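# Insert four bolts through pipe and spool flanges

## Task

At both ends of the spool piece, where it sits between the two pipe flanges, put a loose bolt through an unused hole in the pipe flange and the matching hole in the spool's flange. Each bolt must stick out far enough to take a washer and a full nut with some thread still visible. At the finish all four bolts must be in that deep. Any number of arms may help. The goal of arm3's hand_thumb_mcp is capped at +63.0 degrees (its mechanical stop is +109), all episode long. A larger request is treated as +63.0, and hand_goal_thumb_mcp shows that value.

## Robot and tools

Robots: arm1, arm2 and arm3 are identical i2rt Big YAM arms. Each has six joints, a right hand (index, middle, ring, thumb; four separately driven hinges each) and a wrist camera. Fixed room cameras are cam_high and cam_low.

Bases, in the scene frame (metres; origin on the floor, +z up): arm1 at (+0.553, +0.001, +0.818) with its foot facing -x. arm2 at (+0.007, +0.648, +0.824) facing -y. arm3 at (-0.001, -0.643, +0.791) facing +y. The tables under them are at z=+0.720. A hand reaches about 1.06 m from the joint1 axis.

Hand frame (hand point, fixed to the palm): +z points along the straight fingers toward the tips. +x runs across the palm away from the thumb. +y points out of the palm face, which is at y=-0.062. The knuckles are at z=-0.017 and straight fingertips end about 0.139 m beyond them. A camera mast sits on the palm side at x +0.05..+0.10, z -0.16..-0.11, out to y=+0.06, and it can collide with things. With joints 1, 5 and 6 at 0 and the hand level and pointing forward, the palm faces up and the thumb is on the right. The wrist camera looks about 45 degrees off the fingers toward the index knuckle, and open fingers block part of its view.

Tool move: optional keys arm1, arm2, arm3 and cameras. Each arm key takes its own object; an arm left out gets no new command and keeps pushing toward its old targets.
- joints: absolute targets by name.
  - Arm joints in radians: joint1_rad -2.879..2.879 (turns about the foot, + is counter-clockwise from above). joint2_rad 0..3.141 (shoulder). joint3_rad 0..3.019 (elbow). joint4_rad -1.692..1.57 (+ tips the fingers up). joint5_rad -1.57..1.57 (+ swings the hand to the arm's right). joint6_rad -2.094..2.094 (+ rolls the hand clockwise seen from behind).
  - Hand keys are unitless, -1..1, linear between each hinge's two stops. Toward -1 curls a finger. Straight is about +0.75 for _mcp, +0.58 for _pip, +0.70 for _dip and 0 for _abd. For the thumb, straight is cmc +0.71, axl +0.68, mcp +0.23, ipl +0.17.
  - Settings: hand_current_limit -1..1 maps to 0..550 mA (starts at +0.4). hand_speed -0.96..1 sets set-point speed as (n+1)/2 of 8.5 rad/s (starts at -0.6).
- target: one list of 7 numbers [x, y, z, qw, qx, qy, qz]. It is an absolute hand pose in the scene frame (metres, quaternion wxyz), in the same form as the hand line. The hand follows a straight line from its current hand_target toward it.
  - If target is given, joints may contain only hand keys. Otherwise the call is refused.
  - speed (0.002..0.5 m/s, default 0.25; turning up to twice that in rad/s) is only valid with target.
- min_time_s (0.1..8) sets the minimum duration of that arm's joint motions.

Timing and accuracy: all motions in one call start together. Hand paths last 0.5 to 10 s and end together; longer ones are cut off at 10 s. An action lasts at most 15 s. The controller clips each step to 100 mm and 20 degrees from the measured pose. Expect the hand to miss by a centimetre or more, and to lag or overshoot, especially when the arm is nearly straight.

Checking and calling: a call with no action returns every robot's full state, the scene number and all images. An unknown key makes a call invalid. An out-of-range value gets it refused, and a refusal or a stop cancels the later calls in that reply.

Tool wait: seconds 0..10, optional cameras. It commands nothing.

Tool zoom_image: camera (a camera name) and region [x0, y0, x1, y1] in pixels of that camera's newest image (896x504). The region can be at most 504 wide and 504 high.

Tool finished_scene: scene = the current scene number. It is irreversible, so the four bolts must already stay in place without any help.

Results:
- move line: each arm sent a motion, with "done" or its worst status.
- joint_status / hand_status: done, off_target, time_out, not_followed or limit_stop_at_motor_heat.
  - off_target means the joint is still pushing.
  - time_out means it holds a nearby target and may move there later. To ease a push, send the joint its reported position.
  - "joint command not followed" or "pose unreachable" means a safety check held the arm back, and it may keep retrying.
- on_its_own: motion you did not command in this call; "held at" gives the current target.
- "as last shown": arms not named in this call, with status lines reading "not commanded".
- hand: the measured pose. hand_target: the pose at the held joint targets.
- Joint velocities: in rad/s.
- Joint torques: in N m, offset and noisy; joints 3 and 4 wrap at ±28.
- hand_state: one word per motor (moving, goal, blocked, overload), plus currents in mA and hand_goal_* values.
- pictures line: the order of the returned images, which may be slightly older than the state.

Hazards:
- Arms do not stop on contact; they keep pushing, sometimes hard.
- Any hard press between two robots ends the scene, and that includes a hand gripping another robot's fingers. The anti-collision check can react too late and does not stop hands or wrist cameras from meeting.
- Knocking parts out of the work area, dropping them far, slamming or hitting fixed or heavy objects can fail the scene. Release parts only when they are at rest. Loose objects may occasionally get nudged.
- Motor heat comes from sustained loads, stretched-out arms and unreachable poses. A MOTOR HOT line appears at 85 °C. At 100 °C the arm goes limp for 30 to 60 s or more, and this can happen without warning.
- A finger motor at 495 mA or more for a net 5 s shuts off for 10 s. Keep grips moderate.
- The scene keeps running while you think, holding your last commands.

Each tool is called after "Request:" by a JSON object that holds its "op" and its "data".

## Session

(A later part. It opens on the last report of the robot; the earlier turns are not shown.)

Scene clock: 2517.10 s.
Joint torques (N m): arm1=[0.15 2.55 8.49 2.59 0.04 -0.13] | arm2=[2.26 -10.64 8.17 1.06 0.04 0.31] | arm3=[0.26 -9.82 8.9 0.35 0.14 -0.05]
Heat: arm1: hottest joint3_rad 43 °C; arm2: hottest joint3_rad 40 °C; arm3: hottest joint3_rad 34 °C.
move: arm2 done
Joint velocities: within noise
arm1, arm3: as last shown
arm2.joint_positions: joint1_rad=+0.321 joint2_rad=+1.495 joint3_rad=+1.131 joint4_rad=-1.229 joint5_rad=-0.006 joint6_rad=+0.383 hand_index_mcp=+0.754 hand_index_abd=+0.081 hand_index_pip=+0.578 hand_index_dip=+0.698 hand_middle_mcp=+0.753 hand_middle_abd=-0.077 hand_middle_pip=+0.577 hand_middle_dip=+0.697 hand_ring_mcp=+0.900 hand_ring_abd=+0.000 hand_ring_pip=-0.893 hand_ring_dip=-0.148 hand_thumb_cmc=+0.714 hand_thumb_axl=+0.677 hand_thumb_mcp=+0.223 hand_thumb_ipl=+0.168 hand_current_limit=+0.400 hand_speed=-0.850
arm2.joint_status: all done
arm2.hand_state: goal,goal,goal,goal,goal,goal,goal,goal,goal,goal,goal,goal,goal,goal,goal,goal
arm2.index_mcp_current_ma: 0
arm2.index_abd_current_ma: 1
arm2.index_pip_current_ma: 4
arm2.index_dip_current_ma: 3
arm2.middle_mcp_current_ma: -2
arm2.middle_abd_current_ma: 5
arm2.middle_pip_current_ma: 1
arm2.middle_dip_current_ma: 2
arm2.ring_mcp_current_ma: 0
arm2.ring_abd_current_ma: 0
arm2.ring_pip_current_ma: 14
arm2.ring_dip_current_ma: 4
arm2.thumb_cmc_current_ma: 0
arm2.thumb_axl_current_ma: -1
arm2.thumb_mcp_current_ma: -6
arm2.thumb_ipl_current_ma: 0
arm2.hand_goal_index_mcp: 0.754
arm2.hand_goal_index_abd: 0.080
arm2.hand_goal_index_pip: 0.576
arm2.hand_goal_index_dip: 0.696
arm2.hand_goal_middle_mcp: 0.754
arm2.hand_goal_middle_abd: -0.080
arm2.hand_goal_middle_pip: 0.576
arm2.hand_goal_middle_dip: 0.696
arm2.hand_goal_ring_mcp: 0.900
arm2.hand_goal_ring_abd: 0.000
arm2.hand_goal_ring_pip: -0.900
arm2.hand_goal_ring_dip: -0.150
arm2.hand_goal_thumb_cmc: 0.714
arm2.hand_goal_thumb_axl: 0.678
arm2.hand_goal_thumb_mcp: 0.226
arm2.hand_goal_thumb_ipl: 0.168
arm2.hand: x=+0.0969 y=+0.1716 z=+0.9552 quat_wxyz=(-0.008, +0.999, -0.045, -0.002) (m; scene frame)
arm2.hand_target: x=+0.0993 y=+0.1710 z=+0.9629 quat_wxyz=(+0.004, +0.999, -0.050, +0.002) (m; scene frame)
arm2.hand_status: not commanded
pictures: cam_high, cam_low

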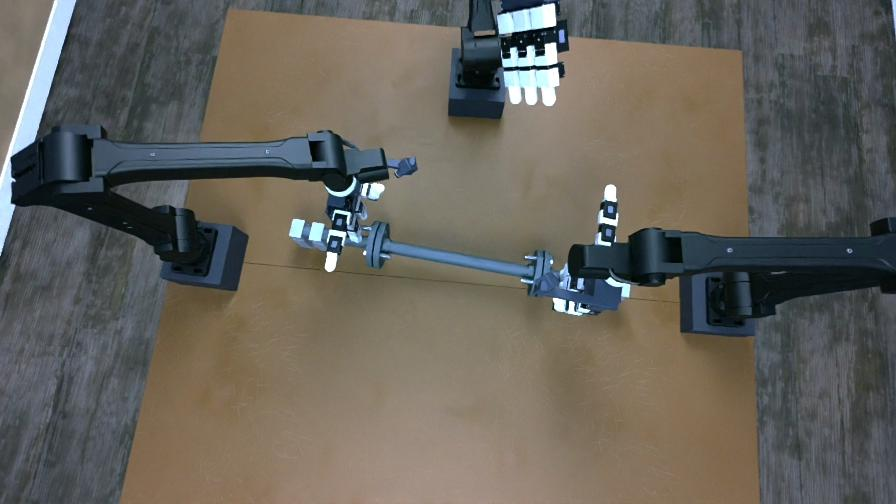

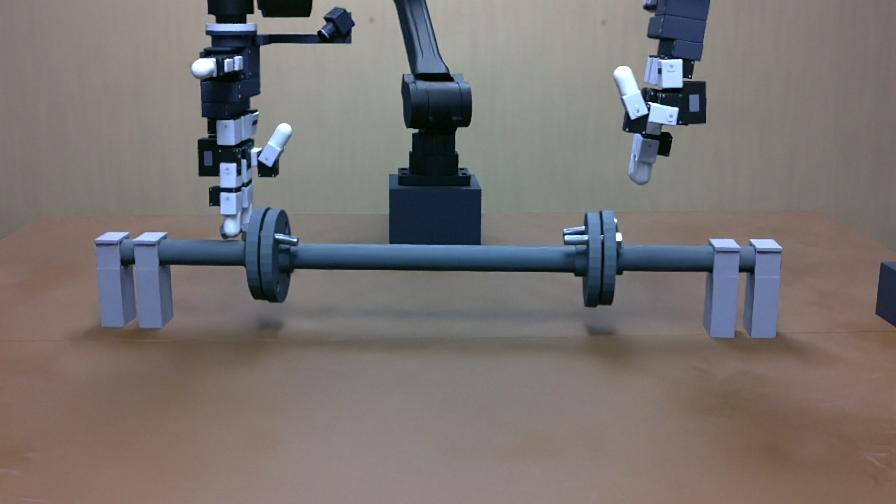

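Request:
{"op": "move", "data": {"arm2": {"joints":{"joint1_rad":0.312,"joint2_rad":1.517,"joint3_rad":1.19},"min_time_s":1.2}, "cameras": ["cam_low","cam_high"]}}

Request:
{"op": "zoom_image", "data": {"camera": "cam_low", "region": [210, 205, 310, 255]}}

Request:
{"op": "zoom_image", "data": {"camera": "cam_high", "region": [345, 210, 405, 250]}}

Scene clock: 2532.57 s.
Joint torques (N m): arm1=[0.15 2.55 8.5 2.58 0.03 -0.13] | arm2=[1.14 -8.53 12.1 1.07 0.03 0.32] | arm3=[0.26 -9.88 8.9 0.36 0.15 -0.05]
Heat: arm1: hottest joint3_rad 43 °C; arm2: hottest joint3_rad 39 °C; arm3: hottest joint3_rad 34 °C.
move: arm2 done
Joint velocities: within noise
arm1.joint_positions: joint1_rad=+0.178 joint2_rad=+0.618 joint3_rad=+1.371 joint4_rad=-1.335 joint5_rad=-0.100 joint6_rad=+1.129 hand_index_mcp=+0.754 hand_index_abd=+0.000 hand_index_pip=+0.577 hand_index_dip=+0.696 hand_middle_mcp=+0.754 hand_middle_abd=+0.000 hand_middle_pip=+0.577 hand_middle_dip=+0.696 hand_ring_mcp=+0.754 hand_ring_abd=+0.000 hand_ring_pip=+0.577 hand_ring_dip=+0.696 hand_thumb_cmc=+0.714 hand_thumb_axl=+0.677 hand_thumb_mcp=+0.226 hand_thumb_ipl=+0.168 hand_current_limit=+0.400 hand_speed=-0.600
arm1.joint_status: not commanded
arm1.hand_state: goal,goal,goal,goal,goal,goal,goal,goal,goal,goal,goal,goal,goal,goal,goal,goal
arm1.index_mcp_current_ma: 0
arm1.index_abd_current_ma: 0
arm1.index_pip_current_ma: 0
arm1.index_dip_current_ma: 0
arm1.middle_mcp_current_ma: 0
arm1.middle_abd_current_ma: 0
arm1.middle_pip_current_ma: 0
arm1.middle_dip_current_ma: 0
arm1.ring_mcp_current_ma: 0
arm1.ring_abd_current_ma: 0
arm1.ring_pip_current_ma: 0
arm1.ring_dip_current_ma: 0
arm1.thumb_cmc_current_ma: 0
arm1.thumb_axl_current_ma: 0
arm1.thumb_mcp_current_ma: 0
arm1.thumb_ipl_current_ma: 0
arm1.hand_goal_index_mcp: 0.754
arm1.hand_goal_index_abd: 0.000
arm1.hand_goal_index_pip: 0.576
arm1.hand_goal_index_dip: 0.696
arm1.hand_goal_middle_mcp: 0.754
arm1.hand_goal_middle_abd: 0.000
arm1.hand_goal_middle_pip: 0.576
arm1.hand_goal_middle_dip: 0.696
arm1.hand_goal_ring_mcp: 0.754
arm1.hand_goal_ring_abd: 0.000
arm1.hand_goal_ring_pip: 0.576
arm1.hand_goal_ring_dip: 0.696
arm1.hand_goal_thumb_cmc: 0.714
arm1.hand_goal_thumb_axl: 0.678
arm1.hand_goal_thumb_mcp: 0.226
arm1.hand_goal_thumb_ipl: 0.168
arm1.hand: x=+0.2884 y=+0.0097 z=+1.3567 quat_wxyz=(+0.472, +0.306, -0.827, -0.016) (m; scene frame)
arm1.hand_target: x=+0.2908 y=+0.0100 z=+1.3693 quat_wxyz=(+0.484, +0.304, -0.820, -0.018) (m; scene frame)
arm1.hand_status: not commanded
arm2.joint_positions: joint1_rad=+0.319 joint2_rad=+1.499 joint3_rad=+1.146 joint4_rad=-1.229 joint5_rad=-0.006 joint6_rad=+0.383 hand_index_mcp=+0.754 hand_index_abd=+0.081 hand_index_pip=+0.578 hand_index_dip=+0.698 hand_middle_mcp=+0.753 hand_middle_abd=-0.077 hand_middle_pip=+0.577 hand_middle_dip=+0.697 hand_ring_mcp=+0.900 hand_ring_abd=+0.000 hand_ring_pip=-0.893 hand_ring_dip=-0.148 hand_thumb_cmc=+0.714 hand_thumb_axl=+0.677 hand_thumb_mcp=+0.223 hand_thumb_ipl=+0.168 hand_current_limit=+0.400 hand_speed=-0.850
arm2.joint_status: all done
arm2.hand_state: goal,goal,goal,goal,goal,goal,goal,goal,goal,goal,goal,goal,goal,goal,goal,goal
arm2.index_mcp_current_ma: 0
arm2.index_abd_current_ma: 1
arm2.index_pip_current_ma: 4
arm2.index_dip_current_ma: 3
arm2.middle_mcp_current_ma: -2
arm2.middle_abd_current_ma: 5
arm2.middle_pip_current_ma: 1
arm2.middle_dip_current_ma: 2
arm2.ring_mcp_current_ma: 0
arm2.ring_abd_current_ma: 0
arm2.ring_pip_current_ma: 14
arm2.ring_dip_current_ma: 4
arm2.thumb_cmc_current_ma: 0
arm2.thumb_axl_current_ma: -1
arm2.thumb_mcp_current_ma: -6
arm2.thumb_ipl_current_ma: 0
arm2.hand_goal_index_mcp: 0.754
arm2.hand_goal_index_abd: 0.080
arm2.hand_goal_index_pip: 0.576
arm2.hand_goal_index_dip: 0.696
arm2.hand_goal_middle_mcp: 0.754
arm2.hand_goal_middle_abd: -0.080
arm2.hand_goal_middle_pip: 0.576
arm2.hand_goal_middle_dip: 0.696
arm2.hand_goal_ring_mcp: 0.900
arm2.hand_goal_ring_abd: 0.000
arm2.hand_goal_ring_pip: -0.900
arm2.hand_goal_ring_dip: -0.150
arm2.hand_goal_thumb_cmc: 0.714
arm2.hand_goal_thumb_axl: 0.678
arm2.hand_goal_thumb_mcp: 0.226
arm2.hand_goal_thumb_ipl: 0.168
arm2.hand: x=+0.0976 y=+0.1662 z=+0.9596 quat_wxyz=(-0.003, +0.999, -0.046, +0.000) (m; scene frame)
arm2.hand_target: x=+0.0980 y=+0.1477 z=+0.9710 quat_wxyz=(+0.015, +0.998, -0.058, +0.005) (m; scene frame)
arm2.hand_status: not commanded
arm3.joint_positions: joint1_rad=+0.043 joint2_rad=+1.266 joint3_rad=+1.206 joint4_rad=-1.338 joint5_rad=+0.000 joint6_rad=+0.151 hand_index_mcp=+0.753 hand_index_abd=-0.076 hand_index_pip=+0.577 hand_index_dip=+0.699 hand_middle_mcp=+0.759 hand_middle_abd=+0.116 hand_middle_pip=+0.580 hand_middle_dip=+0.699 hand_ring_mcp=+0.900 hand_ring_abd=+0.001 hand_ring_pip=-0.894 hand_ring_dip=-0.147 hand_thumb_cmc=+0.715 hand_thumb_axl=+0.677 hand_thumb_mcp=+0.223 hand_thumb_ipl=+0.168 hand_current_limit=+0.400 hand_speed=-0.850
arm3.joint_status: not commanded
arm3.hand_state: goal,blocked,goal,goal,goal,blocked,goal,goal,goal,goal,goal,goal,goal,goal,goal,goal
arm3.index_mcp_current_ma: 0
arm3.index_abd_current_ma: 59
arm3.index_pip_current_ma: 0
arm3.index_dip_current_ma: 0
arm3.middle_mcp_current_ma: 1
arm3.middle_abd_current_ma: -10
arm3.middle_pip_current_ma: 0
arm3.middle_dip_current_ma: 0
arm3.ring_mcp_current_ma: 0
arm3.ring_abd_current_ma: 0
arm3.ring_pip_current_ma: 1
arm3.ring_dip_current_ma: 0
arm3.thumb_cmc_current_ma: 0
arm3.thumb_axl_current_ma: 0
arm3.thumb_mcp_current_ma: 0
arm3.thumb_ipl_current_ma: 0
arm3.hand_goal_index_mcp: 0.754
arm3.hand_goal_index_abd: -0.140
arm3.hand_goal_index_pip: 0.576
arm3.hand_goal_index_dip: 0.696
arm3.hand_goal_middle_mcp: 0.754
arm3.hand_goal_middle_abd: 0.140
arm3.hand_goal_middle_pip: 0.576
arm3.hand_goal_middle_dip: 0.696
arm3.hand_goal_ring_mcp: 0.900
arm3.hand_goal_ring_abd: 0.000
arm3.hand_goal_ring_pip: -0.900
arm3.hand_goal_ring_dip: -0.150
arm3.hand_goal_thumb_cmc: 0.714
arm3.hand_goal_thumb_axl: 0.678
arm3.hand_goal_thumb_mcp: 0.226
arm3.hand_goal_thumb_ipl: 0.168
arm3.hand: x=+0.0105 y=-0.1658 z=+1.0515 quat_wxyz=(-0.010, +0.049, +0.995, +0.087) (m; scene frame)
arm3.hand_target: x=+0.0098 y=-0.1711 z=+1.0551 quat_wxyz=(-0.009, +0.050, +0.995, +0.089) (m; scene frame)
arm3.hand_status: not commanded
pictures: cam_high, cam_low

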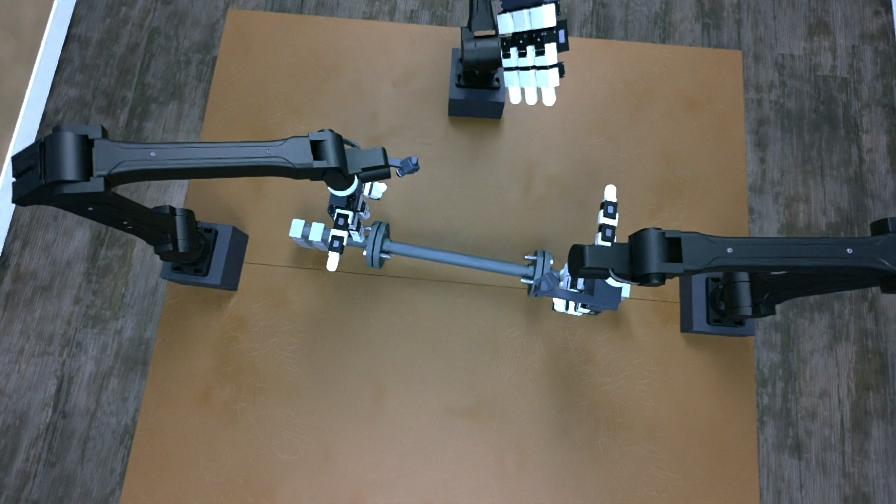

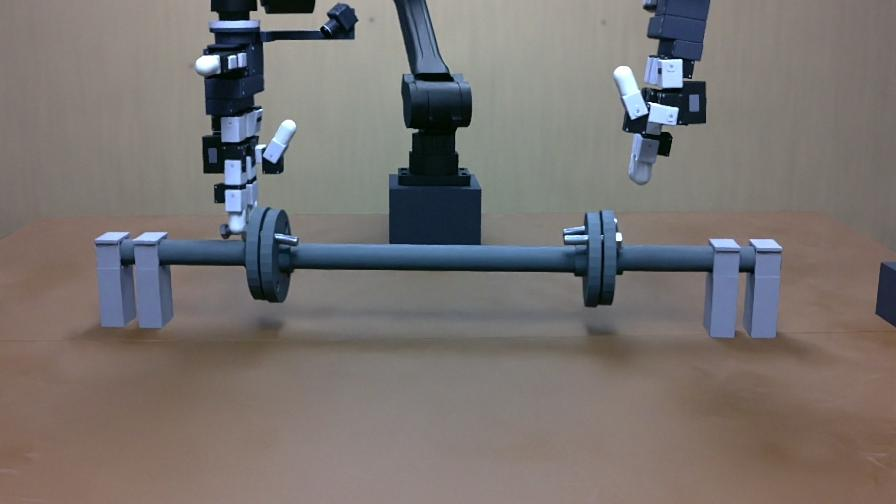

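Scaled by 5.040.

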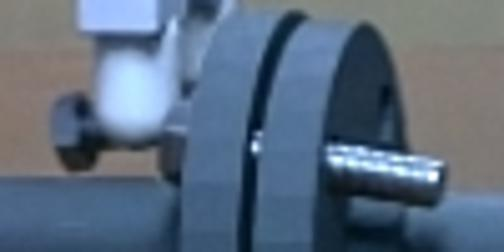

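Scaled by 8.400.

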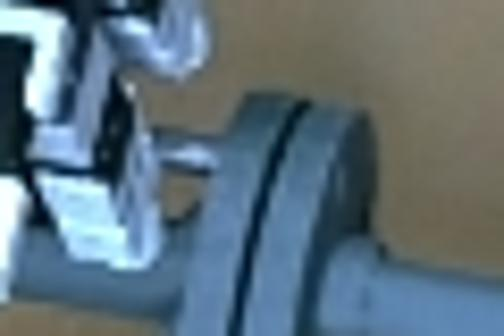

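Request:
{"op": "move", "data": {"arm2": {"joints":{"joint3_rad":1.136,"joint4_rad":-1.209},"min_time_s":1}}}

Request:
{"op": "move", "data": {"arm2": {"joints":{"hand_index_abd":-0.22,"hand_middle_abd":0.22}}, "cameras": ["cam_low","cam_high"]}}

Request:
{"op": "zoom_image", "data": {"camera": "cam_low", "region": [210, 205, 310, 255]}}

Request:
{"op": "zoom_image", "data": {"camera": "cam_high", "region": [345, 210, 405, 250]}}

Scene clock: 2544.83 s.
Joint torques (N m): arm1=[0.15 2.49 8.5 2.58 0.04 -0.13] | arm2=[1.14 -8.35 8.25 1.07 0.03 0.31] | arm3=[0.21 -9.82 8.88 0.38 0.14 -0.04]
Heat: arm1: hottest joint3_rad 44 °C; arm2: hottest joint3_rad 40 °C; arm3: hottest joint3_rad 34 °C.
move: arm2 done
Joint velocities: within noise
arm1, arm3: as last shown
arm2.joint_positions: joint1_rad=+0.319 joint2_rad=+1.500 joint3_rad=+1.137 joint4_rad=-1.219 joint5_rad=-0.006 joint6_rad=+0.383 hand_index_mcp=+0.754 hand_index_abd=+0.081 hand_index_pip=+0.578 hand_index_dip=+0.698 hand_middle_mcp=+0.753 hand_middle_abd=-0.077 hand_middle_pip=+0.577 hand_middle_dip=+0.697 hand_ring_mcp=+0.900 hand_ring_abd=+0.000 hand_ring_pip=-0.893 hand_ring_dip=-0.148 hand_thumb_cmc=+0.714 hand_thumb_axl=+0.677 hand_thumb_mcp=+0.223 hand_thumb_ipl=+0.168 hand_current_limit=+0.400 hand_speed=-0.850
arm2.joint_status: all done
arm2.hand_state: goal,goal,goal,goal,goal,goal,goal,goal,goal,goal,goal,goal,goal,goal,goal,goal
arm2.index_mcp_current_ma: 0
arm2.index_abd_current_ma: 1
arm2.index_pip_current_ma: 4
arm2.index_dip_current_ma: 3
arm2.middle_mcp_current_ma: -2
arm2.middle_abd_current_ma: 5
arm2.middle_pip_current_ma: 1
arm2.middle_dip_current_ma: 2
arm2.ring_mcp_current_ma: 0
arm2.ring_abd_current_ma: 0
arm2.ring_pip_current_ma: 14
arm2.ring_dip_current_ma: 4
arm2.thumb_cmc_current_ma: 0
arm2.thumb_axl_current_ma: -1
arm2.thumb_mcp_current_ma: -6
arm2.thumb_ipl_current_ma: 0
arm2.hand_goal_index_mcp: 0.754
arm2.hand_goal_index_abd: 0.080
arm2.hand_goal_index_pip: 0.576
arm2.hand_goal_index_dip: 0.696
arm2.hand_goal_middle_mcp: 0.754
arm2.hand_goal_middle_abd: -0.080
arm2.hand_goal_middle_pip: 0.576
arm2.hand_goal_middle_dip: 0.696
arm2.hand_goal_ring_mcp: 0.900
arm2.hand_goal_ring_abd: 0.000
arm2.hand_goal_ring_pip: -0.900
arm2.hand_goal_ring_dip: -0.150
arm2.hand_goal_thumb_cmc: 0.714
arm2.hand_goal_thumb_axl: 0.678
arm2.hand_goal_thumb_mcp: 0.226
arm2.hand_goal_thumb_ipl: 0.168
arm2.hand: x=+0.0974 y=+0.1668 z=+0.9562 quat_wxyz=(-0.002, +0.999, -0.046, +0.000) (m; scene frame)
arm2.hand_target: x=+0.0929 y=+0.1646 z=+0.9487 quat_wxyz=(-0.006, +0.998, -0.058, -0.002) (m; scene frame)
arm2.hand_status: not commanded
pictures: none

Scene clock: 2545.67 s.
Joint torques (N m): arm1=[0.15 2.55 8.5 2.59 0.03 -0.13] | arm2=[1.14 -8.35 8.27 1.07 0 0.31] | arm3=[0.26 -9.82 8.88 0.35 0.15 -0.05]
Heat: arm1: hottest joint3_rad 44 °C; arm2: hottest joint3_rad 40 °C; arm3: hottest joint3_rad 34 °C.
move: arm2 off_target
Joint velocities: within noise
arm1, arm3: as last shown
arm2.joint_positions: joint1_rad=+0.319 joint2_rad=+1.500 joint3_rad=+1.137 joint4_rad=-1.219 joint5_rad=-0.005 joint6_rad=+0.384 hand_index_mcp=+0.754 hand_index_abd=-0.077 hand_index_pip=+0.578 hand_index_dip=+0.698 hand_middle_mcp=+0.753 hand_middle_abd=+0.089 hand_middle_pip=+0.577 hand_middle_dip=+0.697 hand_ring_mcp=+0.900 hand_ring_abd=+0.000 hand_ring_pip=-0.893 hand_ring_dip=-0.148 hand_thumb_cmc=+0.714 hand_thumb_axl=+0.677 hand_thumb_mcp=+0.223 hand_thumb_ipl=+0.168 hand_current_limit=+0.400 hand_speed=-0.850
arm2.joint_status: hand_index_abd off_target (ended at -0.077, target -0.220); hand_middle_abd off_target (ended at +0.089, target +0.220)
arm2.hand_state: goal,blocked,goal,goal,goal,blocked,goal,goal,goal,goal,goal,goal,goal,goal,goal,goal
arm2.index_mcp_current_ma: 0
arm2.index_abd_current_ma: 385
arm2.index_pip_current_ma: 4
arm2.index_dip_current_ma: 3
arm2.middle_mcp_current_ma: -1
arm2.middle_abd_current_ma: -385
arm2.middle_pip_current_ma: 1
arm2.middle_dip_current_ma: 2
arm2.ring_mcp_current_ma: 0
arm2.ring_abd_current_ma: 0
arm2.ring_pip_current_ma: 14
arm2.ring_dip_current_ma: 4
arm2.thumb_cmc_current_ma: 0
arm2.thumb_axl_current_ma: -1
arm2.thumb_mcp_current_ma: -6
arm2.thumb_ipl_current_ma: 0
arm2.hand_goal_index_mcp: 0.754
arm2.hand_goal_index_abd: -0.220
arm2.hand_goal_index_pip: 0.576
arm2.hand_goal_index_dip: 0.696
arm2.hand_goal_middle_mcp: 0.754
arm2.hand_goal_middle_abd: 0.220
arm2.hand_goal_middle_pip: 0.576
arm2.hand_goal_middle_dip: 0.696
arm2.hand_goal_ring_mcp: 0.900
arm2.hand_goal_ring_abd: 0.000
arm2.hand_goal_ring_pip: -0.900
arm2.hand_goal_ring_dip: -0.150
arm2.hand_goal_thumb_cmc: 0.714
arm2.hand_goal_thumb_axl: 0.678
arm2.hand_goal_thumb_mcp: 0.226
arm2.hand_goal_thumb_ipl: 0.168
arm2.hand: x=+0.0970 y=+0.1668 z=+0.9561 quat_wxyz=(-0.002, +0.999, -0.047, +0.000) (m; scene frame)
arm2.hand_target: x=+0.0928 y=+0.1646 z=+0.9486 quat_wxyz=(-0.006, +0.998, -0.058, -0.002) (m; scene frame)
arm2.hand_status: not commanded
pictures: cam_high, cam_low

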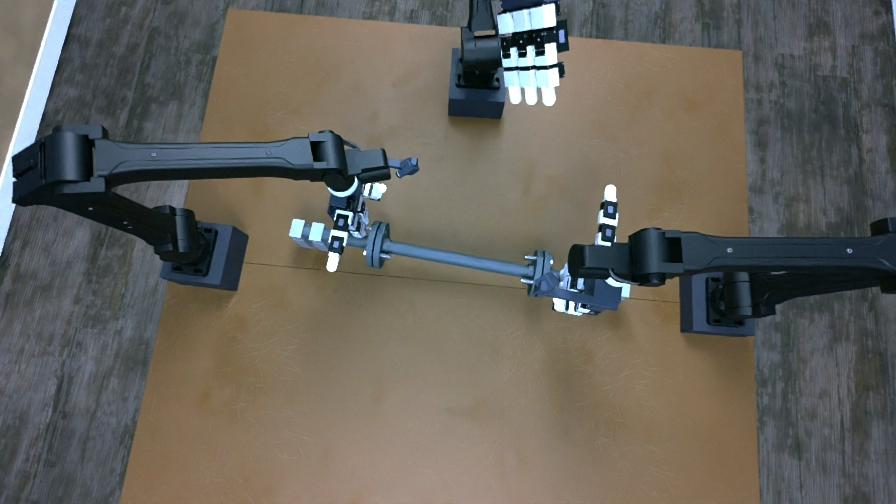

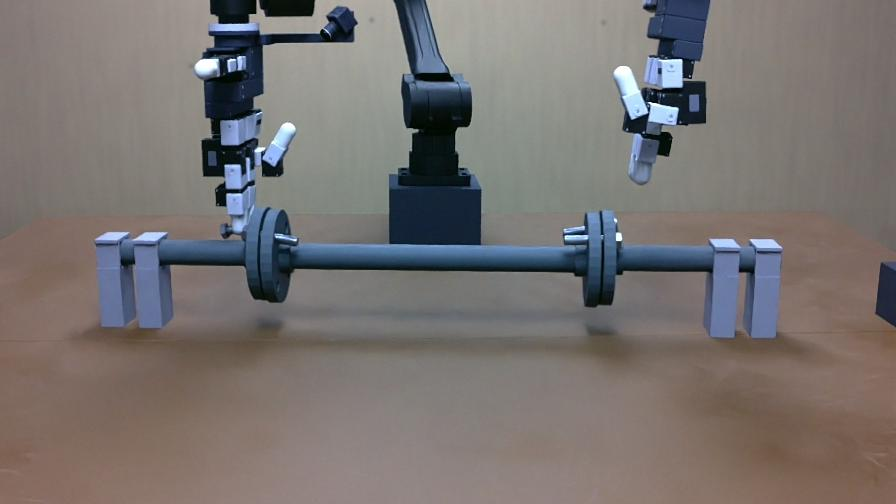

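Scaled by 5.040.

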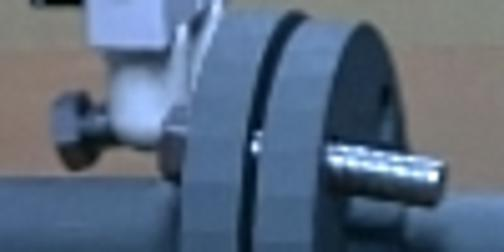

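Scaled by 8.400.

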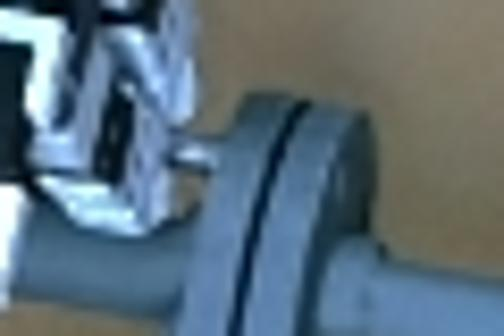

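Request:
{"op": "move", "data": {"arm2": {"joints":{"joint3_rad":1.200,"joint4_rad":-1.244},"min_time_s":1.2}, "cameras": ["cam_low","cam_high"]}}

Request:
{"op": "zoom_image", "data": {"camera": "cam_low", "region": [210, 205, 310, 255]}}

Request:
{"op": "zoom_image", "data": {"camera": "cam_high", "region": [355, 218, 391, 242]}}

Scene clock: 2569.00 s.
Joint torques (N m): arm1=[0.15 2.61 8.5 2.58 0.04 -0.13] | arm2=[1.14 -8.7 12.14 0.32 0.01 0.31] | arm3=[0.26 -9.88 8.88 0.36 0.15 -0.05]
Heat: arm1: hottest joint3_rad 44 °C; arm2: hottest joint3_rad 39 °C; arm3: hottest joint3_rad 34 °C.
move: arm2 done
Joint velocities: within noise
arm1, arm3: as last shown
arm2.joint_positions: joint1_rad=+0.319 joint2_rad=+1.503 joint3_rad=+1.155 joint4_rad=-1.237 joint5_rad=-0.005 joint6_rad=+0.384 hand_index_mcp=+0.755 hand_index_abd=-0.090 hand_index_pip=+0.577 hand_index_dip=+0.698 hand_middle_mcp=+0.754 hand_middle_abd=+0.109 hand_middle_pip=+0.577 hand_middle_dip=+0.697 hand_ring_mcp=+0.900 hand_ring_abd=+0.000 hand_ring_pip=-0.893 hand_ring_dip=-0.148 hand_thumb_cmc=+0.714 hand_thumb_axl=+0.677 hand_thumb_mcp=+0.223 hand_thumb_ipl=+0.168 hand_current_limit=+0.400 hand_speed=-0.850
arm2.joint_status: all done
arm2.hand_state: goal,blocked,goal,goal,goal,blocked,goal,goal,goal,goal,goal,goal,goal,goal,goal,goal
arm2.index_mcp_current_ma: 1
arm2.index_abd_current_ma: 385
arm2.index_pip_current_ma: 2
arm2.index_dip_current_ma: 3
arm2.middle_mcp_current_ma: 0
arm2.middle_abd_current_ma: -370
arm2.middle_pip_current_ma: 1
arm2.middle_dip_current_ma: 2
arm2.ring_mcp_current_ma: 0
arm2.ring_abd_current_ma: 0
arm2.ring_pip_current_ma: 14
arm2.ring_dip_current_ma: 4
arm2.thumb_cmc_current_ma: 0
arm2.thumb_axl_current_ma: -1
arm2.thumb_mcp_current_ma: -6
arm2.thumb_ipl_current_ma: 0
arm2.hand_goal_index_mcp: 0.754
arm2.hand_goal_index_abd: -0.220
arm2.hand_goal_index_pip: 0.576
arm2.hand_goal_index_dip: 0.696
arm2.hand_goal_middle_mcp: 0.754
arm2.hand_goal_middle_abd: 0.220
arm2.hand_goal_middle_pip: 0.576
arm2.hand_goal_middle_dip: 0.696
arm2.hand_goal_ring_mcp: 0.900
arm2.hand_goal_ring_abd: 0.000
arm2.hand_goal_ring_pip: -0.900
arm2.hand_goal_ring_dip: -0.150
arm2.hand_goal_thumb_cmc: 0.714
arm2.hand_goal_thumb_axl: 0.678
arm2.hand_goal_thumb_mcp: 0.226
arm2.hand_goal_thumb_ipl: 0.168
arm2.hand: x=+0.0978 y=+0.1644 z=+0.9611 quat_wxyz=(-0.003, +0.999, -0.047, -0.001) (m; scene frame)
arm2.hand_target: x=+0.0973 y=+0.1499 z=+0.9736 quat_wxyz=(+0.008, +0.998, -0.058, +0.003) (m; scene frame)
arm2.hand_status: not commanded
pictures: cam_high, cam_low

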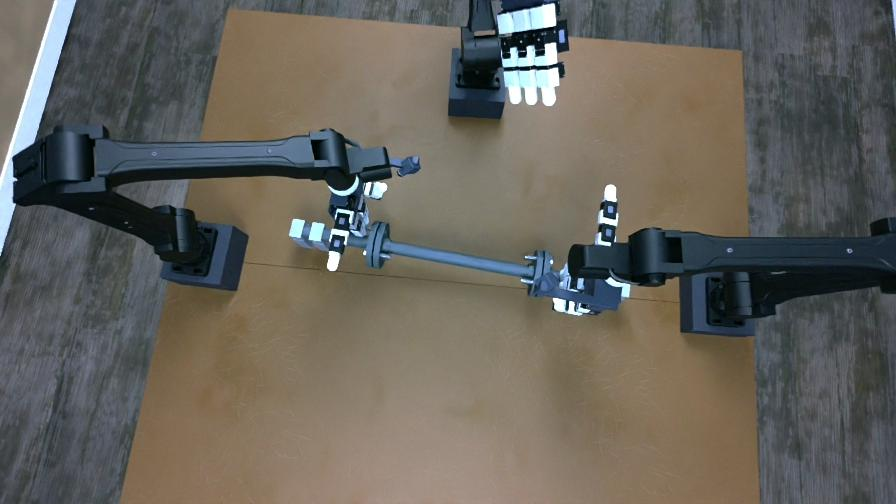

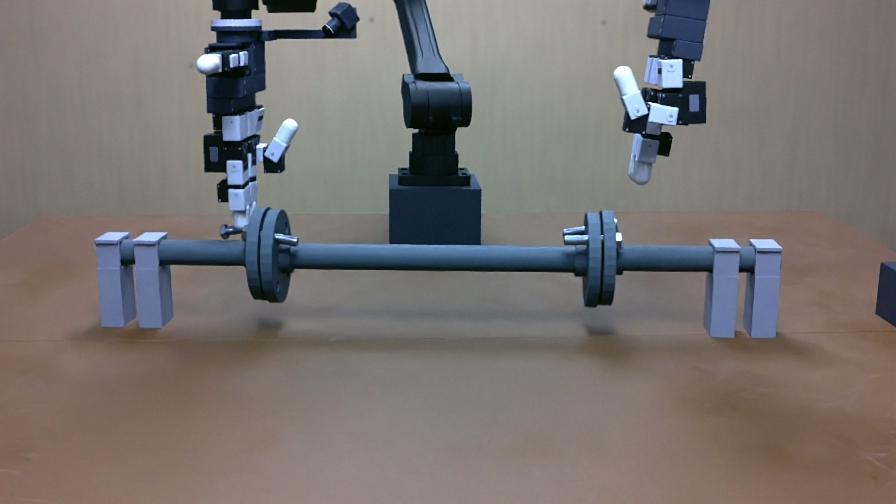

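Scaled by 5.040.

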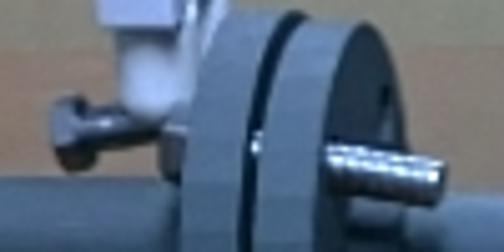

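Scaled by 14.000.

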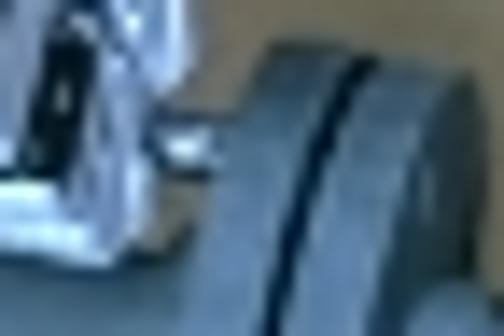

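Request:
{"op": "move", "data": {"arm2": {"joints":{"hand_index_abd":-0.01,"hand_middle_abd":0.01}}}}

Request:
{"op": "move", "data": {"arm2": {"joints":{"joint2_rad":1.520,"joint3_rad":1.135,"joint4_rad":-1.2046},"min_time_s":1.2}, "cameras": ["cam_low","cam_high"]}}

Request:
{"op": "zoom_image", "data": {"camera": "cam_low", "region": [210, 205, 310, 255]}}

Scene clock: 2596.10 s.
Joint torques (N m): arm1=[0.15 2.61 8.51 2.59 0.03 -0.13] | arm2=[1.14 -8.7 12.14 0.32 0 0.3] | arm3=[0.26 -9.82 8.88 0.35 0.15 -0.05]
Heat: arm1: hottest joint3_rad 44 °C; arm2: hottest joint3_rad 42 °C; arm3: hottest joint3_rad 34 °C.
move: arm2 done
Joint velocities: within noise
arm1, arm3: as last shown
arm2.joint_positions: joint1_rad=+0.319 joint2_rad=+1.503 joint3_rad=+1.155 joint4_rad=-1.237 joint5_rad=-0.005 joint6_rad=+0.384 hand_index_mcp=+0.755 hand_index_abd=-0.013 hand_index_pip=+0.577 hand_index_dip=+0.698 hand_middle_mcp=+0.754 hand_middle_abd=+0.013 hand_middle_pip=+0.577 hand_middle_dip=+0.697 hand_ring_mcp=+0.900 hand_ring_abd=+0.000 hand_ring_pip=-0.893 hand_ring_dip=-0.148 hand_thumb_cmc=+0.714 hand_thumb_axl=+0.677 hand_thumb_mcp=+0.223 hand_thumb_ipl=+0.168 hand_current_limit=+0.400 hand_speed=-0.850
arm2.joint_status: all done
arm2.hand_state: goal,goal,goal,goal,goal,goal,goal,goal,goal,goal,goal,goal,goal,goal,goal,goal
arm2.index_mcp_current_ma: 1
arm2.index_abd_current_ma: -5
arm2.index_pip_current_ma: 2
arm2.index_dip_current_ma: 3
arm2.middle_mcp_current_ma: 0
arm2.middle_abd_current_ma: 5
arm2.middle_pip_current_ma: 1
arm2.middle_dip_current_ma: 2
arm2.ring_mcp_current_ma: 0
arm2.ring_abd_current_ma: 0
arm2.ring_pip_current_ma: 14
arm2.ring_dip_current_ma: 4
arm2.thumb_cmc_current_ma: 0
arm2.thumb_axl_current_ma: -1
arm2.thumb_mcp_current_ma: -6
arm2.thumb_ipl_current_ma: 0
arm2.hand_goal_index_mcp: 0.754
arm2.hand_goal_index_abd: -0.010
arm2.hand_goal_index_pip: 0.576
arm2.hand_goal_index_dip: 0.696
arm2.hand_goal_middle_mcp: 0.754
arm2.hand_goal_middle_abd: 0.010
arm2.hand_goal_middle_pip: 0.576
arm2.hand_goal_middle_dip: 0.696
arm2.hand_goal_ring_mcp: 0.900
arm2.hand_goal_ring_abd: 0.000
arm2.hand_goal_ring_pip: -0.900
arm2.hand_goal_ring_dip: -0.150
arm2.hand_goal_thumb_cmc: 0.714
arm2.hand_goal_thumb_axl: 0.678
arm2.hand_goal_thumb_mcp: 0.226
arm2.hand_goal_thumb_ipl: 0.168
arm2.hand: x=+0.0978 y=+0.1644 z=+0.9611 quat_wxyz=(-0.003, +0.999, -0.047, -0.001) (m; scene frame)
arm2.hand_target: x=+0.0973 y=+0.1499 z=+0.9736 quat_wxyz=(+0.008, +0.998, -0.058, +0.003) (m; scene frame)
arm2.hand_status: not commanded
pictures: none

Scene clock: 2597.60 s.
Joint torques (N m): arm1=[0.15 2.55 8.49 2.58 0.03 -0.13] | arm2=[1.14 -8.41 8.27 1.07 0 0.3] | arm3=[0.26 -9.82 8.9 0.36 0.14 -0.05]
Heat: arm1: hottest joint3_rad 44 °C; arm2: hottest joint3_rad 42 °C; arm3: hottest joint3_rad 34 °C.
move: arm2 done
Joint velocities: within noise
arm1, arm3: as last shown
arm2.joint_positions: joint1_rad=+0.319 joint2_rad=+1.503 joint3_rad=+1.135 joint4_rad=-1.215 joint5_rad=-0.005 joint6_rad=+0.384 hand_index_mcp=+0.755 hand_index_abd=-0.013 hand_index_pip=+0.577 hand_index_dip=+0.698 hand_middle_mcp=+0.754 hand_middle_abd=+0.013 hand_middle_pip=+0.577 hand_middle_dip=+0.697 hand_ring_mcp=+0.900 hand_ring_abd=+0.000 hand_ring_pip=-0.893 hand_ring_dip=-0.148 hand_thumb_cmc=+0.714 hand_thumb_axl=+0.677 hand_thumb_mcp=+0.223 hand_thumb_ipl=+0.168 hand_current_limit=+0.400 hand_speed=-0.850
arm2.joint_status: all done
arm2.hand_state: goal,goal,goal,goal,goal,goal,goal,goal,goal,goal,goal,goal,goal,goal,goal,goal
arm2.index_mcp_current_ma: 1
arm2.index_abd_current_ma: -5
arm2.index_pip_current_ma: 2
arm2.index_dip_current_ma: 3
arm2.middle_mcp_current_ma: 0
arm2.middle_abd_current_ma: 5
arm2.middle_pip_current_ma: 1
arm2.middle_dip_current_ma: 2
arm2.ring_mcp_current_ma: 0
arm2.ring_abd_current_ma: 0
arm2.ring_pip_current_ma: 14
arm2.ring_dip_current_ma: 4
arm2.thumb_cmc_current_ma: 0
arm2.thumb_axl_current_ma: -1
arm2.thumb_mcp_current_ma: -6
arm2.thumb_ipl_current_ma: 0
arm2.hand_goal_index_mcp: 0.754
arm2.hand_goal_index_abd: -0.010
arm2.hand_goal_index_pip: 0.576
arm2.hand_goal_index_dip: 0.696
arm2.hand_goal_middle_mcp: 0.754
arm2.hand_goal_middle_abd: 0.010
arm2.hand_goal_middle_pip: 0.576
arm2.hand_goal_middle_dip: 0.696
arm2.hand_goal_ring_mcp: 0.900
arm2.hand_goal_ring_abd: 0.000
arm2.hand_goal_ring_pip: -0.900
arm2.hand_goal_ring_dip: -0.150
arm2.hand_goal_thumb_cmc: 0.714
arm2.hand_goal_thumb_axl: 0.678
arm2.hand_goal_thumb_mcp: 0.226
arm2.hand_goal_thumb_ipl: 0.168
arm2.hand: x=+0.0971 y=+0.1663 z=+0.9542 quat_wxyz=(-0.002, +0.999, -0.047, +0.000) (m; scene frame)
arm2.hand_target: x=+0.0930 y=+0.1641 z=+0.9469 quat_wxyz=(-0.006, +0.998, -0.058, -0.002) (m; scene frame)
arm2.hand_status: not commanded
pictures: cam_high, cam_low

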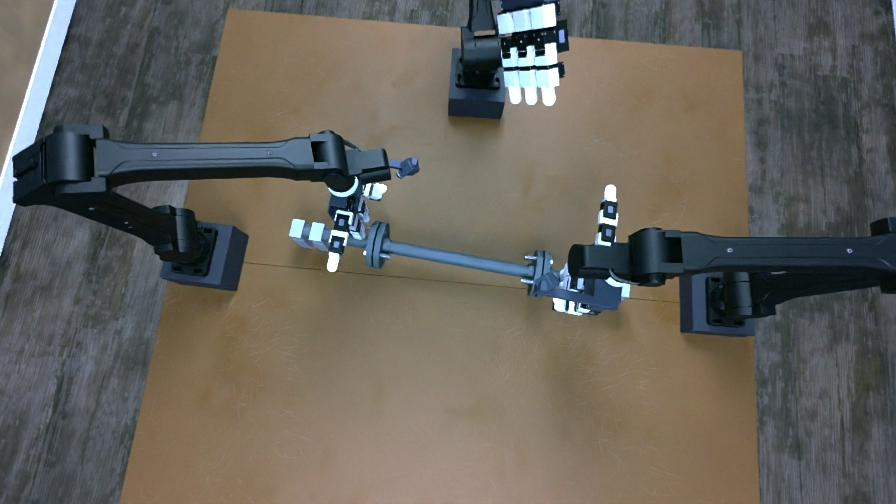

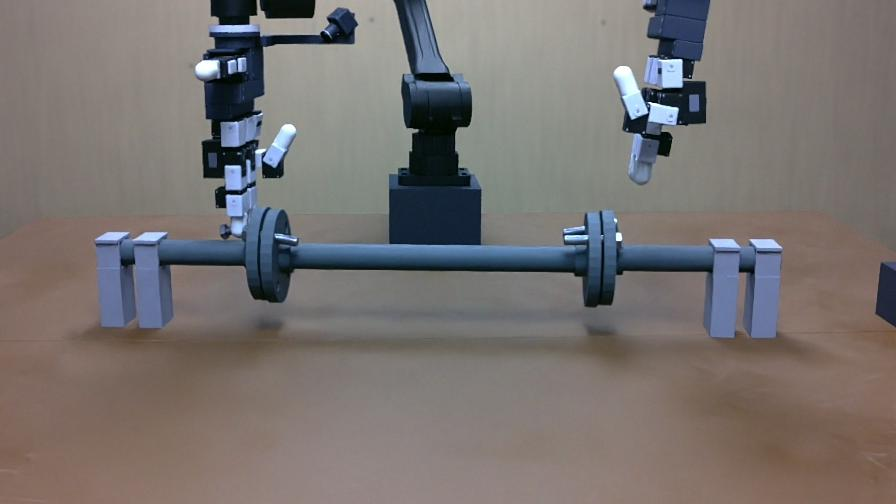

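Scaled by 5.040.

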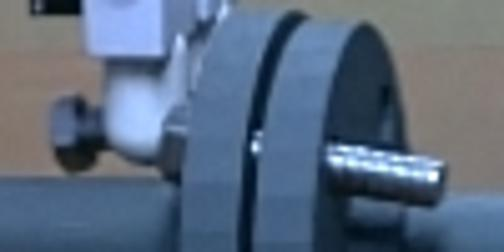

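Request:
{"op": "move", "data": {"arm2": {"joints":{"joint3_rad":1.130,"joint4_rad":-1.1996},"min_time_s":0.8}}}

Request:
{"op": "move", "data": {"arm2": {"joints":{"hand_index_abd":-0.22,"hand_middle_abd":0.22}}, "cameras": ["cam_low"]}}

Request:
{"op": "zoom_image", "data": {"camera": "cam_low", "region": [210, 205, 310, 255]}}

Scene clock: 2604.83 s.
Joint torques (N m): arm1=[0.15 2.55 8.5 2.58 0.03 -0.13] | arm2=[1.14 -8.41 8.2 1.09 0 0.3] | arm3=[0.26 -9.82 8.88 0.36 0.14 -0.05]
Heat: arm1: hottest joint3_rad 44 °C; arm2: hottest joint3_rad 41 °C; arm3: hottest joint3_rad 34 °C.
move: arm2 done
Joint velocities: within noise
arm1, arm3: as last shown
arm2.joint_positions: joint1_rad=+0.319 joint2_rad=+1.503 joint3_rad=+1.131 joint4_rad=-1.210 joint5_rad=-0.005 joint6_rad=+0.384 hand_index_mcp=+0.755 hand_index_abd=-0.013 hand_index_pip=+0.577 hand_index_dip=+0.698 hand_middle_mcp=+0.754 hand_middle_abd=+0.013 hand_middle_pip=+0.577 hand_middle_dip=+0.697 hand_ring_mcp=+0.900 hand_ring_abd=+0.000 hand_ring_pip=-0.893 hand_ring_dip=-0.148 hand_thumb_cmc=+0.714 hand_thumb_axl=+0.677 hand_thumb_mcp=+0.223 hand_thumb_ipl=+0.168 hand_current_limit=+0.400 hand_speed=-0.850
arm2.joint_status: all done
arm2.hand_state: goal,goal,goal,goal,goal,goal,goal,goal,goal,goal,goal,goal,goal,goal,goal,goal
arm2.index_mcp_current_ma: 1
arm2.index_abd_current_ma: -5
arm2.index_pip_current_ma: 2
arm2.index_dip_current_ma: 3
arm2.middle_mcp_current_ma: 0
arm2.middle_abd_current_ma: 5
arm2.middle_pip_current_ma: 1
arm2.middle_dip_current_ma: 2
arm2.ring_mcp_current_ma: 0
arm2.ring_abd_current_ma: 0
arm2.ring_pip_current_ma: 14
arm2.ring_dip_current_ma: 4
arm2.thumb_cmc_current_ma: 0
arm2.thumb_axl_current_ma: -1
arm2.thumb_mcp_current_ma: -6
arm2.thumb_ipl_current_ma: 0
arm2.hand_goal_index_mcp: 0.754
arm2.hand_goal_index_abd: -0.010
arm2.hand_goal_index_pip: 0.576
arm2.hand_goal_index_dip: 0.696
arm2.hand_goal_middle_mcp: 0.754
arm2.hand_goal_middle_abd: 0.010
arm2.hand_goal_middle_pip: 0.576
arm2.hand_goal_middle_dip: 0.696
arm2.hand_goal_ring_mcp: 0.900
arm2.hand_goal_ring_abd: 0.000
arm2.hand_goal_ring_pip: -0.900
arm2.hand_goal_ring_dip: -0.150
arm2.hand_goal_thumb_cmc: 0.714
arm2.hand_goal_thumb_axl: 0.678
arm2.hand_goal_thumb_mcp: 0.226
arm2.hand_goal_thumb_ipl: 0.168
arm2.hand: x=+0.0970 y=+0.1667 z=+0.9527 quat_wxyz=(-0.002, +0.999, -0.047, +0.000) (m; scene frame)
arm2.hand_target: x=+0.0928 y=+0.1647 z=+0.9451 quat_wxyz=(-0.006, +0.998, -0.058, -0.002) (m; scene frame)
arm2.hand_status: not commanded
pictures: none

Scene clock: 2605.50 s.
Joint torques (N m): arm1=[0.21 2.55 8.5 2.59 0.03 -0.13] | arm2=[1.2 -8.41 8.18 1.09 -0.01 0.31] | arm3=[0.26 -9.88 8.88 0.35 0.14 -0.05]
Heat: arm1: hottest joint3_rad 44 °C; arm2: hottest joint3_rad 41 °C; arm3: hottest joint3_rad 34 °C.
move: arm2 off_target
Joint velocities: within noise
arm1, arm3: as last shown
arm2.joint_positions: joint1_rad=+0.318 joint2_rad=+1.503 joint3_rad=+1.131 joint4_rad=-1.210 joint5_rad=-0.005 joint6_rad=+0.384 hand_index_mcp=+0.754 hand_index_abd=-0.071 hand_index_pip=+0.577 hand_index_dip=+0.698 hand_middle_mcp=+0.754 hand_middle_abd=+0.082 hand_middle_pip=+0.577 hand_middle_dip=+0.697 hand_ring_mcp=+0.900 hand_ring_abd=+0.000 hand_ring_pip=-0.893 hand_ring_dip=-0.148 hand_thumb_cmc=+0.714 hand_thumb_axl=+0.677 hand_thumb_mcp=+0.223 hand_thumb_ipl=+0.168 hand_current_limit=+0.400 hand_speed=-0.850
arm2.joint_status: hand_index_abd off_target (ended at -0.071, target -0.220); hand_middle_abd off_target (ended at +0.082, target +0.220)
arm2.hand_state: goal,blocked,goal,goal,goal,blocked,goal,goal,goal,goal,goal,goal,goal,goal,goal,goal
arm2.index_mcp_current_ma: 0
arm2.index_abd_current_ma: 385
arm2.index_pip_current_ma: 2
arm2.index_dip_current_ma: 3
arm2.middle_mcp_current_ma: 0
arm2.middle_abd_current_ma: -385
arm2.middle_pip_current_ma: 1
arm2.middle_dip_current_ma: 2
arm2.ring_mcp_current_ma: 0
arm2.ring_abd_current_ma: 0
arm2.ring_pip_current_ma: 14
arm2.ring_dip_current_ma: 4
arm2.thumb_cmc_current_ma: 0
arm2.thumb_axl_current_ma: -1
arm2.thumb_mcp_current_ma: -6
arm2.thumb_ipl_current_ma: 0
arm2.hand_goal_index_mcp: 0.754
arm2.hand_goal_index_abd: -0.220
arm2.hand_goal_index_pip: 0.576
arm2.hand_goal_index_dip: 0.696
arm2.hand_goal_middle_mcp: 0.754
arm2.hand_goal_middle_abd: 0.220
arm2.hand_goal_middle_pip: 0.576
arm2.hand_goal_middle_dip: 0.696
arm2.hand_goal_ring_mcp: 0.900
arm2.hand_goal_ring_abd: 0.000
arm2.hand_goal_ring_pip: -0.900
arm2.hand_goal_ring_dip: -0.150
arm2.hand_goal_thumb_cmc: 0.714
arm2.hand_goal_thumb_axl: 0.678
arm2.hand_goal_thumb_mcp: 0.226
arm2.hand_goal_thumb_ipl: 0.168
arm2.hand: x=+0.0968 y=+0.1666 z=+0.9527 quat_wxyz=(-0.002, +0.999, -0.047, +0.000) (m; scene frame)
arm2.hand_target: x=+0.0928 y=+0.1647 z=+0.9452 quat_wxyz=(-0.006, +0.998, -0.058, -0.002) (m; scene frame)
arm2.hand_status: not commanded
pictures: cam_low

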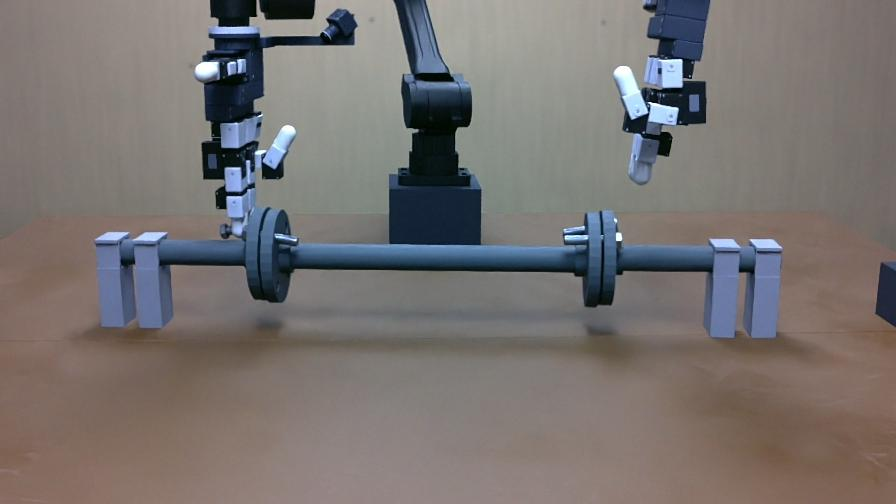

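Scaled by 5.040.

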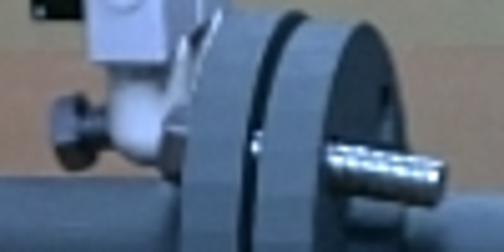

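Request:
{"op": "move", "data": {"arm2": {"joints":{"joint3_rad":1.189,"joint4_rad":-1.230},"min_time_s":1.2}, "cameras": ["cam_low","cam_high"]}}

Request:
{"op": "zoom_image", "data": {"camera": "cam_low", "region": [210, 205, 310, 255]}}

Request:
{"op": "zoom_image", "data": {"camera": "cam_high", "region": [355, 218, 391, 242]}}

Scene clock: 2620.93 s.
Joint torques (N m): arm1=[0.21 2.55 8.49 2.59 0.03 -0.13] | arm2=[1.14 -8.64 12.4 0.25 -0.01 0.3] | arm3=[0.26 -9.82 8.88 0.36 0.15 -0.05]
Heat: arm1: hottest joint3_rad 44 °C; arm2: hottest joint3_rad 39 °C; arm3: hottest joint3_rad 34 °C.
move: arm2 done
Joint velocities: within noise
arm1.joint_positions: joint1_rad=+0.178 joint2_rad=+0.618 joint3_rad=+1.371 joint4_rad=-1.335 joint5_rad=-0.100 joint6_rad=+1.129 hand_index_mcp=+0.754 hand_index_abd=+0.000 hand_index_pip=+0.577 hand_index_dip=+0.696 hand_middle_mcp=+0.754 hand_middle_abd=+0.000 hand_middle_pip=+0.577 hand_middle_dip=+0.696 hand_ring_mcp=+0.754 hand_ring_abd=+0.000 hand_ring_pip=+0.577 hand_ring_dip=+0.696 hand_thumb_cmc=+0.714 hand_thumb_axl=+0.677 hand_thumb_mcp=+0.226 hand_thumb_ipl=+0.168 hand_current_limit=+0.400 hand_speed=-0.600
arm1.joint_status: not commanded
arm1.hand_state: goal,goal,goal,goal,goal,goal,goal,goal,goal,goal,goal,goal,goal,goal,goal,goal
arm1.index_mcp_current_ma: 0
arm1.index_abd_current_ma: 0
arm1.index_pip_current_ma: 0
arm1.index_dip_current_ma: 0
arm1.middle_mcp_current_ma: 0
arm1.middle_abd_current_ma: 0
arm1.middle_pip_current_ma: 0
arm1.middle_dip_current_ma: 0
arm1.ring_mcp_current_ma: 0
arm1.ring_abd_current_ma: 0
arm1.ring_pip_current_ma: 0
arm1.ring_dip_current_ma: 0
arm1.thumb_cmc_current_ma: 0
arm1.thumb_axl_current_ma: 0
arm1.thumb_mcp_current_ma: 0
arm1.thumb_ipl_current_ma: 0
arm1.hand_goal_index_mcp: 0.754
arm1.hand_goal_index_abd: 0.000
arm1.hand_goal_index_pip: 0.576
arm1.hand_goal_index_dip: 0.696
arm1.hand_goal_middle_mcp: 0.754
arm1.hand_goal_middle_abd: 0.000
arm1.hand_goal_middle_pip: 0.576
arm1.hand_goal_middle_dip: 0.696
arm1.hand_goal_ring_mcp: 0.754
arm1.hand_goal_ring_abd: 0.000
arm1.hand_goal_ring_pip: 0.576
arm1.hand_goal_ring_dip: 0.696
arm1.hand_goal_thumb_cmc: 0.714
arm1.hand_goal_thumb_axl: 0.678
arm1.hand_goal_thumb_mcp: 0.226
arm1.hand_goal_thumb_ipl: 0.168
arm1.hand: x=+0.2884 y=+0.0097 z=+1.3567 quat_wxyz=(+0.472, +0.306, -0.827, -0.016) (m; scene frame)
arm1.hand_target: x=+0.2908 y=+0.0100 z=+1.3693 quat_wxyz=(+0.484, +0.304, -0.820, -0.018) (m; scene frame)
arm1.hand_status: not commanded
arm2.joint_positions: joint1_rad=+0.318 joint2_rad=+1.506 joint3_rad=+1.141 joint4_rad=-1.221 joint5_rad=-0.005 joint6_rad=+0.384 hand_index_mcp=+0.753 hand_index_abd=-0.071 hand_index_pip=+0.577 hand_index_dip=+0.698 hand_middle_mcp=+0.753 hand_middle_abd=+0.082 hand_middle_pip=+0.577 hand_middle_dip=+0.697 hand_ring_mcp=+0.900 hand_ring_abd=+0.000 hand_ring_pip=-0.893 hand_ring_dip=-0.148 hand_thumb_cmc=+0.714 hand_thumb_axl=+0.677 hand_thumb_mcp=+0.223 hand_thumb_ipl=+0.168 hand_current_limit=+0.400 hand_speed=-0.850
arm2.joint_status: all done
arm2.hand_state: goal,blocked,goal,goal,goal,blocked,goal,goal,goal,goal,goal,goal,goal,goal,goal,goal
arm2.index_mcp_current_ma: -2
arm2.index_abd_current_ma: 385
arm2.index_pip_current_ma: 1
arm2.index_dip_current_ma: 3
arm2.middle_mcp_current_ma: -1
arm2.middle_abd_current_ma: -385
arm2.middle_pip_current_ma: 1
arm2.middle_dip_current_ma: 2
arm2.ring_mcp_current_ma: 0
arm2.ring_abd_current_ma: 0
arm2.ring_pip_current_ma: 14
arm2.ring_dip_current_ma: 4
arm2.thumb_cmc_current_ma: 0
arm2.thumb_axl_current_ma: -1
arm2.thumb_mcp_current_ma: -6
arm2.thumb_ipl_current_ma: 0
arm2.hand_goal_index_mcp: 0.754
arm2.hand_goal_index_abd: -0.220
arm2.hand_goal_index_pip: 0.576
arm2.hand_goal_index_dip: 0.696
arm2.hand_goal_middle_mcp: 0.754
arm2.hand_goal_middle_abd: 0.220
arm2.hand_goal_middle_pip: 0.576
arm2.hand_goal_middle_dip: 0.696
arm2.hand_goal_ring_mcp: 0.900
arm2.hand_goal_ring_abd: 0.000
arm2.hand_goal_ring_pip: -0.900
arm2.hand_goal_ring_dip: -0.150
arm2.hand_goal_thumb_cmc: 0.714
arm2.hand_goal_thumb_axl: 0.678
arm2.hand_goal_thumb_mcp: 0.226
arm2.hand_goal_thumb_ipl: 0.168
arm2.hand: x=+0.0971 y=+0.1660 z=+0.9547 quat_wxyz=(-0.004, +0.999, -0.047, -0.001) (m; scene frame)
arm2.hand_target: x=+0.0971 y=+0.1504 z=+0.9683 quat_wxyz=(+0.008, +0.998, -0.058, +0.003) (m; scene frame)
arm2.hand_status: not commanded
arm3.joint_positions: joint1_rad=+0.043 joint2_rad=+1.266 joint3_rad=+1.206 joint4_rad=-1.338 joint5_rad=+0.000 joint6_rad=+0.151 hand_index_mcp=+0.753 hand_index_abd=-0.076 hand_index_pip=+0.577 hand_index_dip=+0.699 hand_middle_mcp=+0.759 hand_middle_abd=+0.116 hand_middle_pip=+0.580 hand_middle_dip=+0.699 hand_ring_mcp=+0.900 hand_ring_abd=+0.001 hand_ring_pip=-0.894 hand_ring_dip=-0.147 hand_thumb_cmc=+0.715 hand_thumb_axl=+0.677 hand_thumb_mcp=+0.223 hand_thumb_ipl=+0.168 hand_current_limit=+0.400 hand_speed=-0.850
arm3.joint_status: not commanded
arm3.hand_state: goal,blocked,goal,goal,goal,blocked,goal,goal,goal,goal,goal,goal,goal,goal,goal,goal
arm3.index_mcp_current_ma: 0
arm3.index_abd_current_ma: 59
arm3.index_pip_current_ma: 0
arm3.index_dip_current_ma: 0
arm3.middle_mcp_current_ma: 1
arm3.middle_abd_current_ma: -10
arm3.middle_pip_current_ma: 0
arm3.middle_dip_current_ma: 0
arm3.ring_mcp_current_ma: 0
arm3.ring_abd_current_ma: 0
arm3.ring_pip_current_ma: 1
arm3.ring_dip_current_ma: 0
arm3.thumb_cmc_current_ma: 0
arm3.thumb_axl_current_ma: 0
arm3.thumb_mcp_current_ma: 0
arm3.thumb_ipl_current_ma: 0
arm3.hand_goal_index_mcp: 0.754
arm3.hand_goal_index_abd: -0.140
arm3.hand_goal_index_pip: 0.576
arm3.hand_goal_index_dip: 0.696
arm3.hand_goal_middle_mcp: 0.754
arm3.hand_goal_middle_abd: 0.140
arm3.hand_goal_middle_pip: 0.576
arm3.hand_goal_middle_dip: 0.696
arm3.hand_goal_ring_mcp: 0.900
arm3.hand_goal_ring_abd: 0.000
arm3.hand_goal_ring_pip: -0.900
arm3.hand_goal_ring_dip: -0.150
arm3.hand_goal_thumb_cmc: 0.714
arm3.hand_goal_thumb_axl: 0.678
arm3.hand_goal_thumb_mcp: 0.226
arm3.hand_goal_thumb_ipl: 0.168
arm3.hand: x=+0.0105 y=-0.1658 z=+1.0515 quat_wxyz=(-0.010, +0.049, +0.995, +0.087) (m; scene frame)
arm3.hand_target: x=+0.0098 y=-0.1711 z=+1.0551 quat_wxyz=(-0.009, +0.050, +0.995, +0.089) (m; scene frame)
arm3.hand_status: not commanded
pictures: cam_high, cam_low

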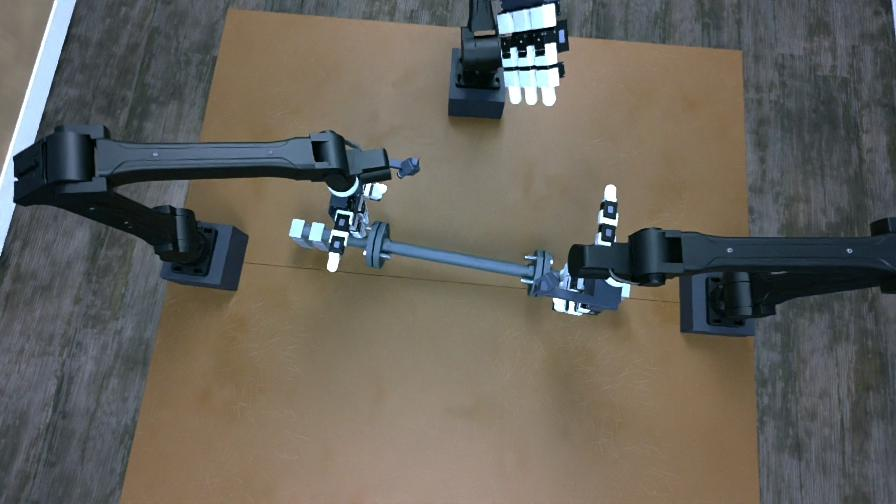

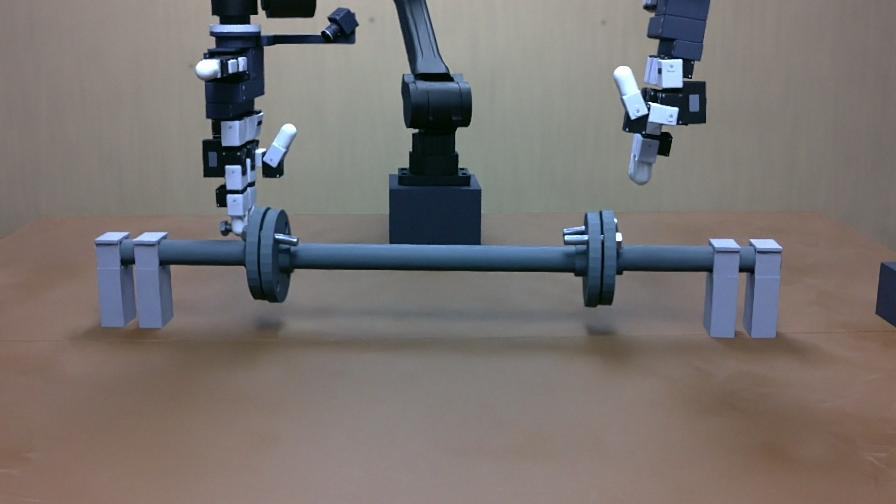

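Scaled by 5.040.

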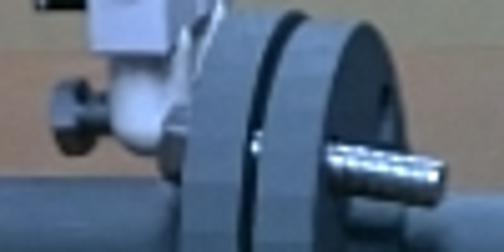

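Scaled by 14.000.

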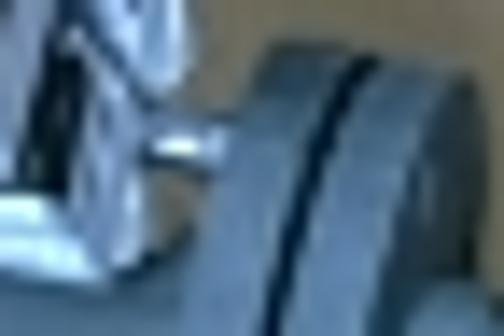

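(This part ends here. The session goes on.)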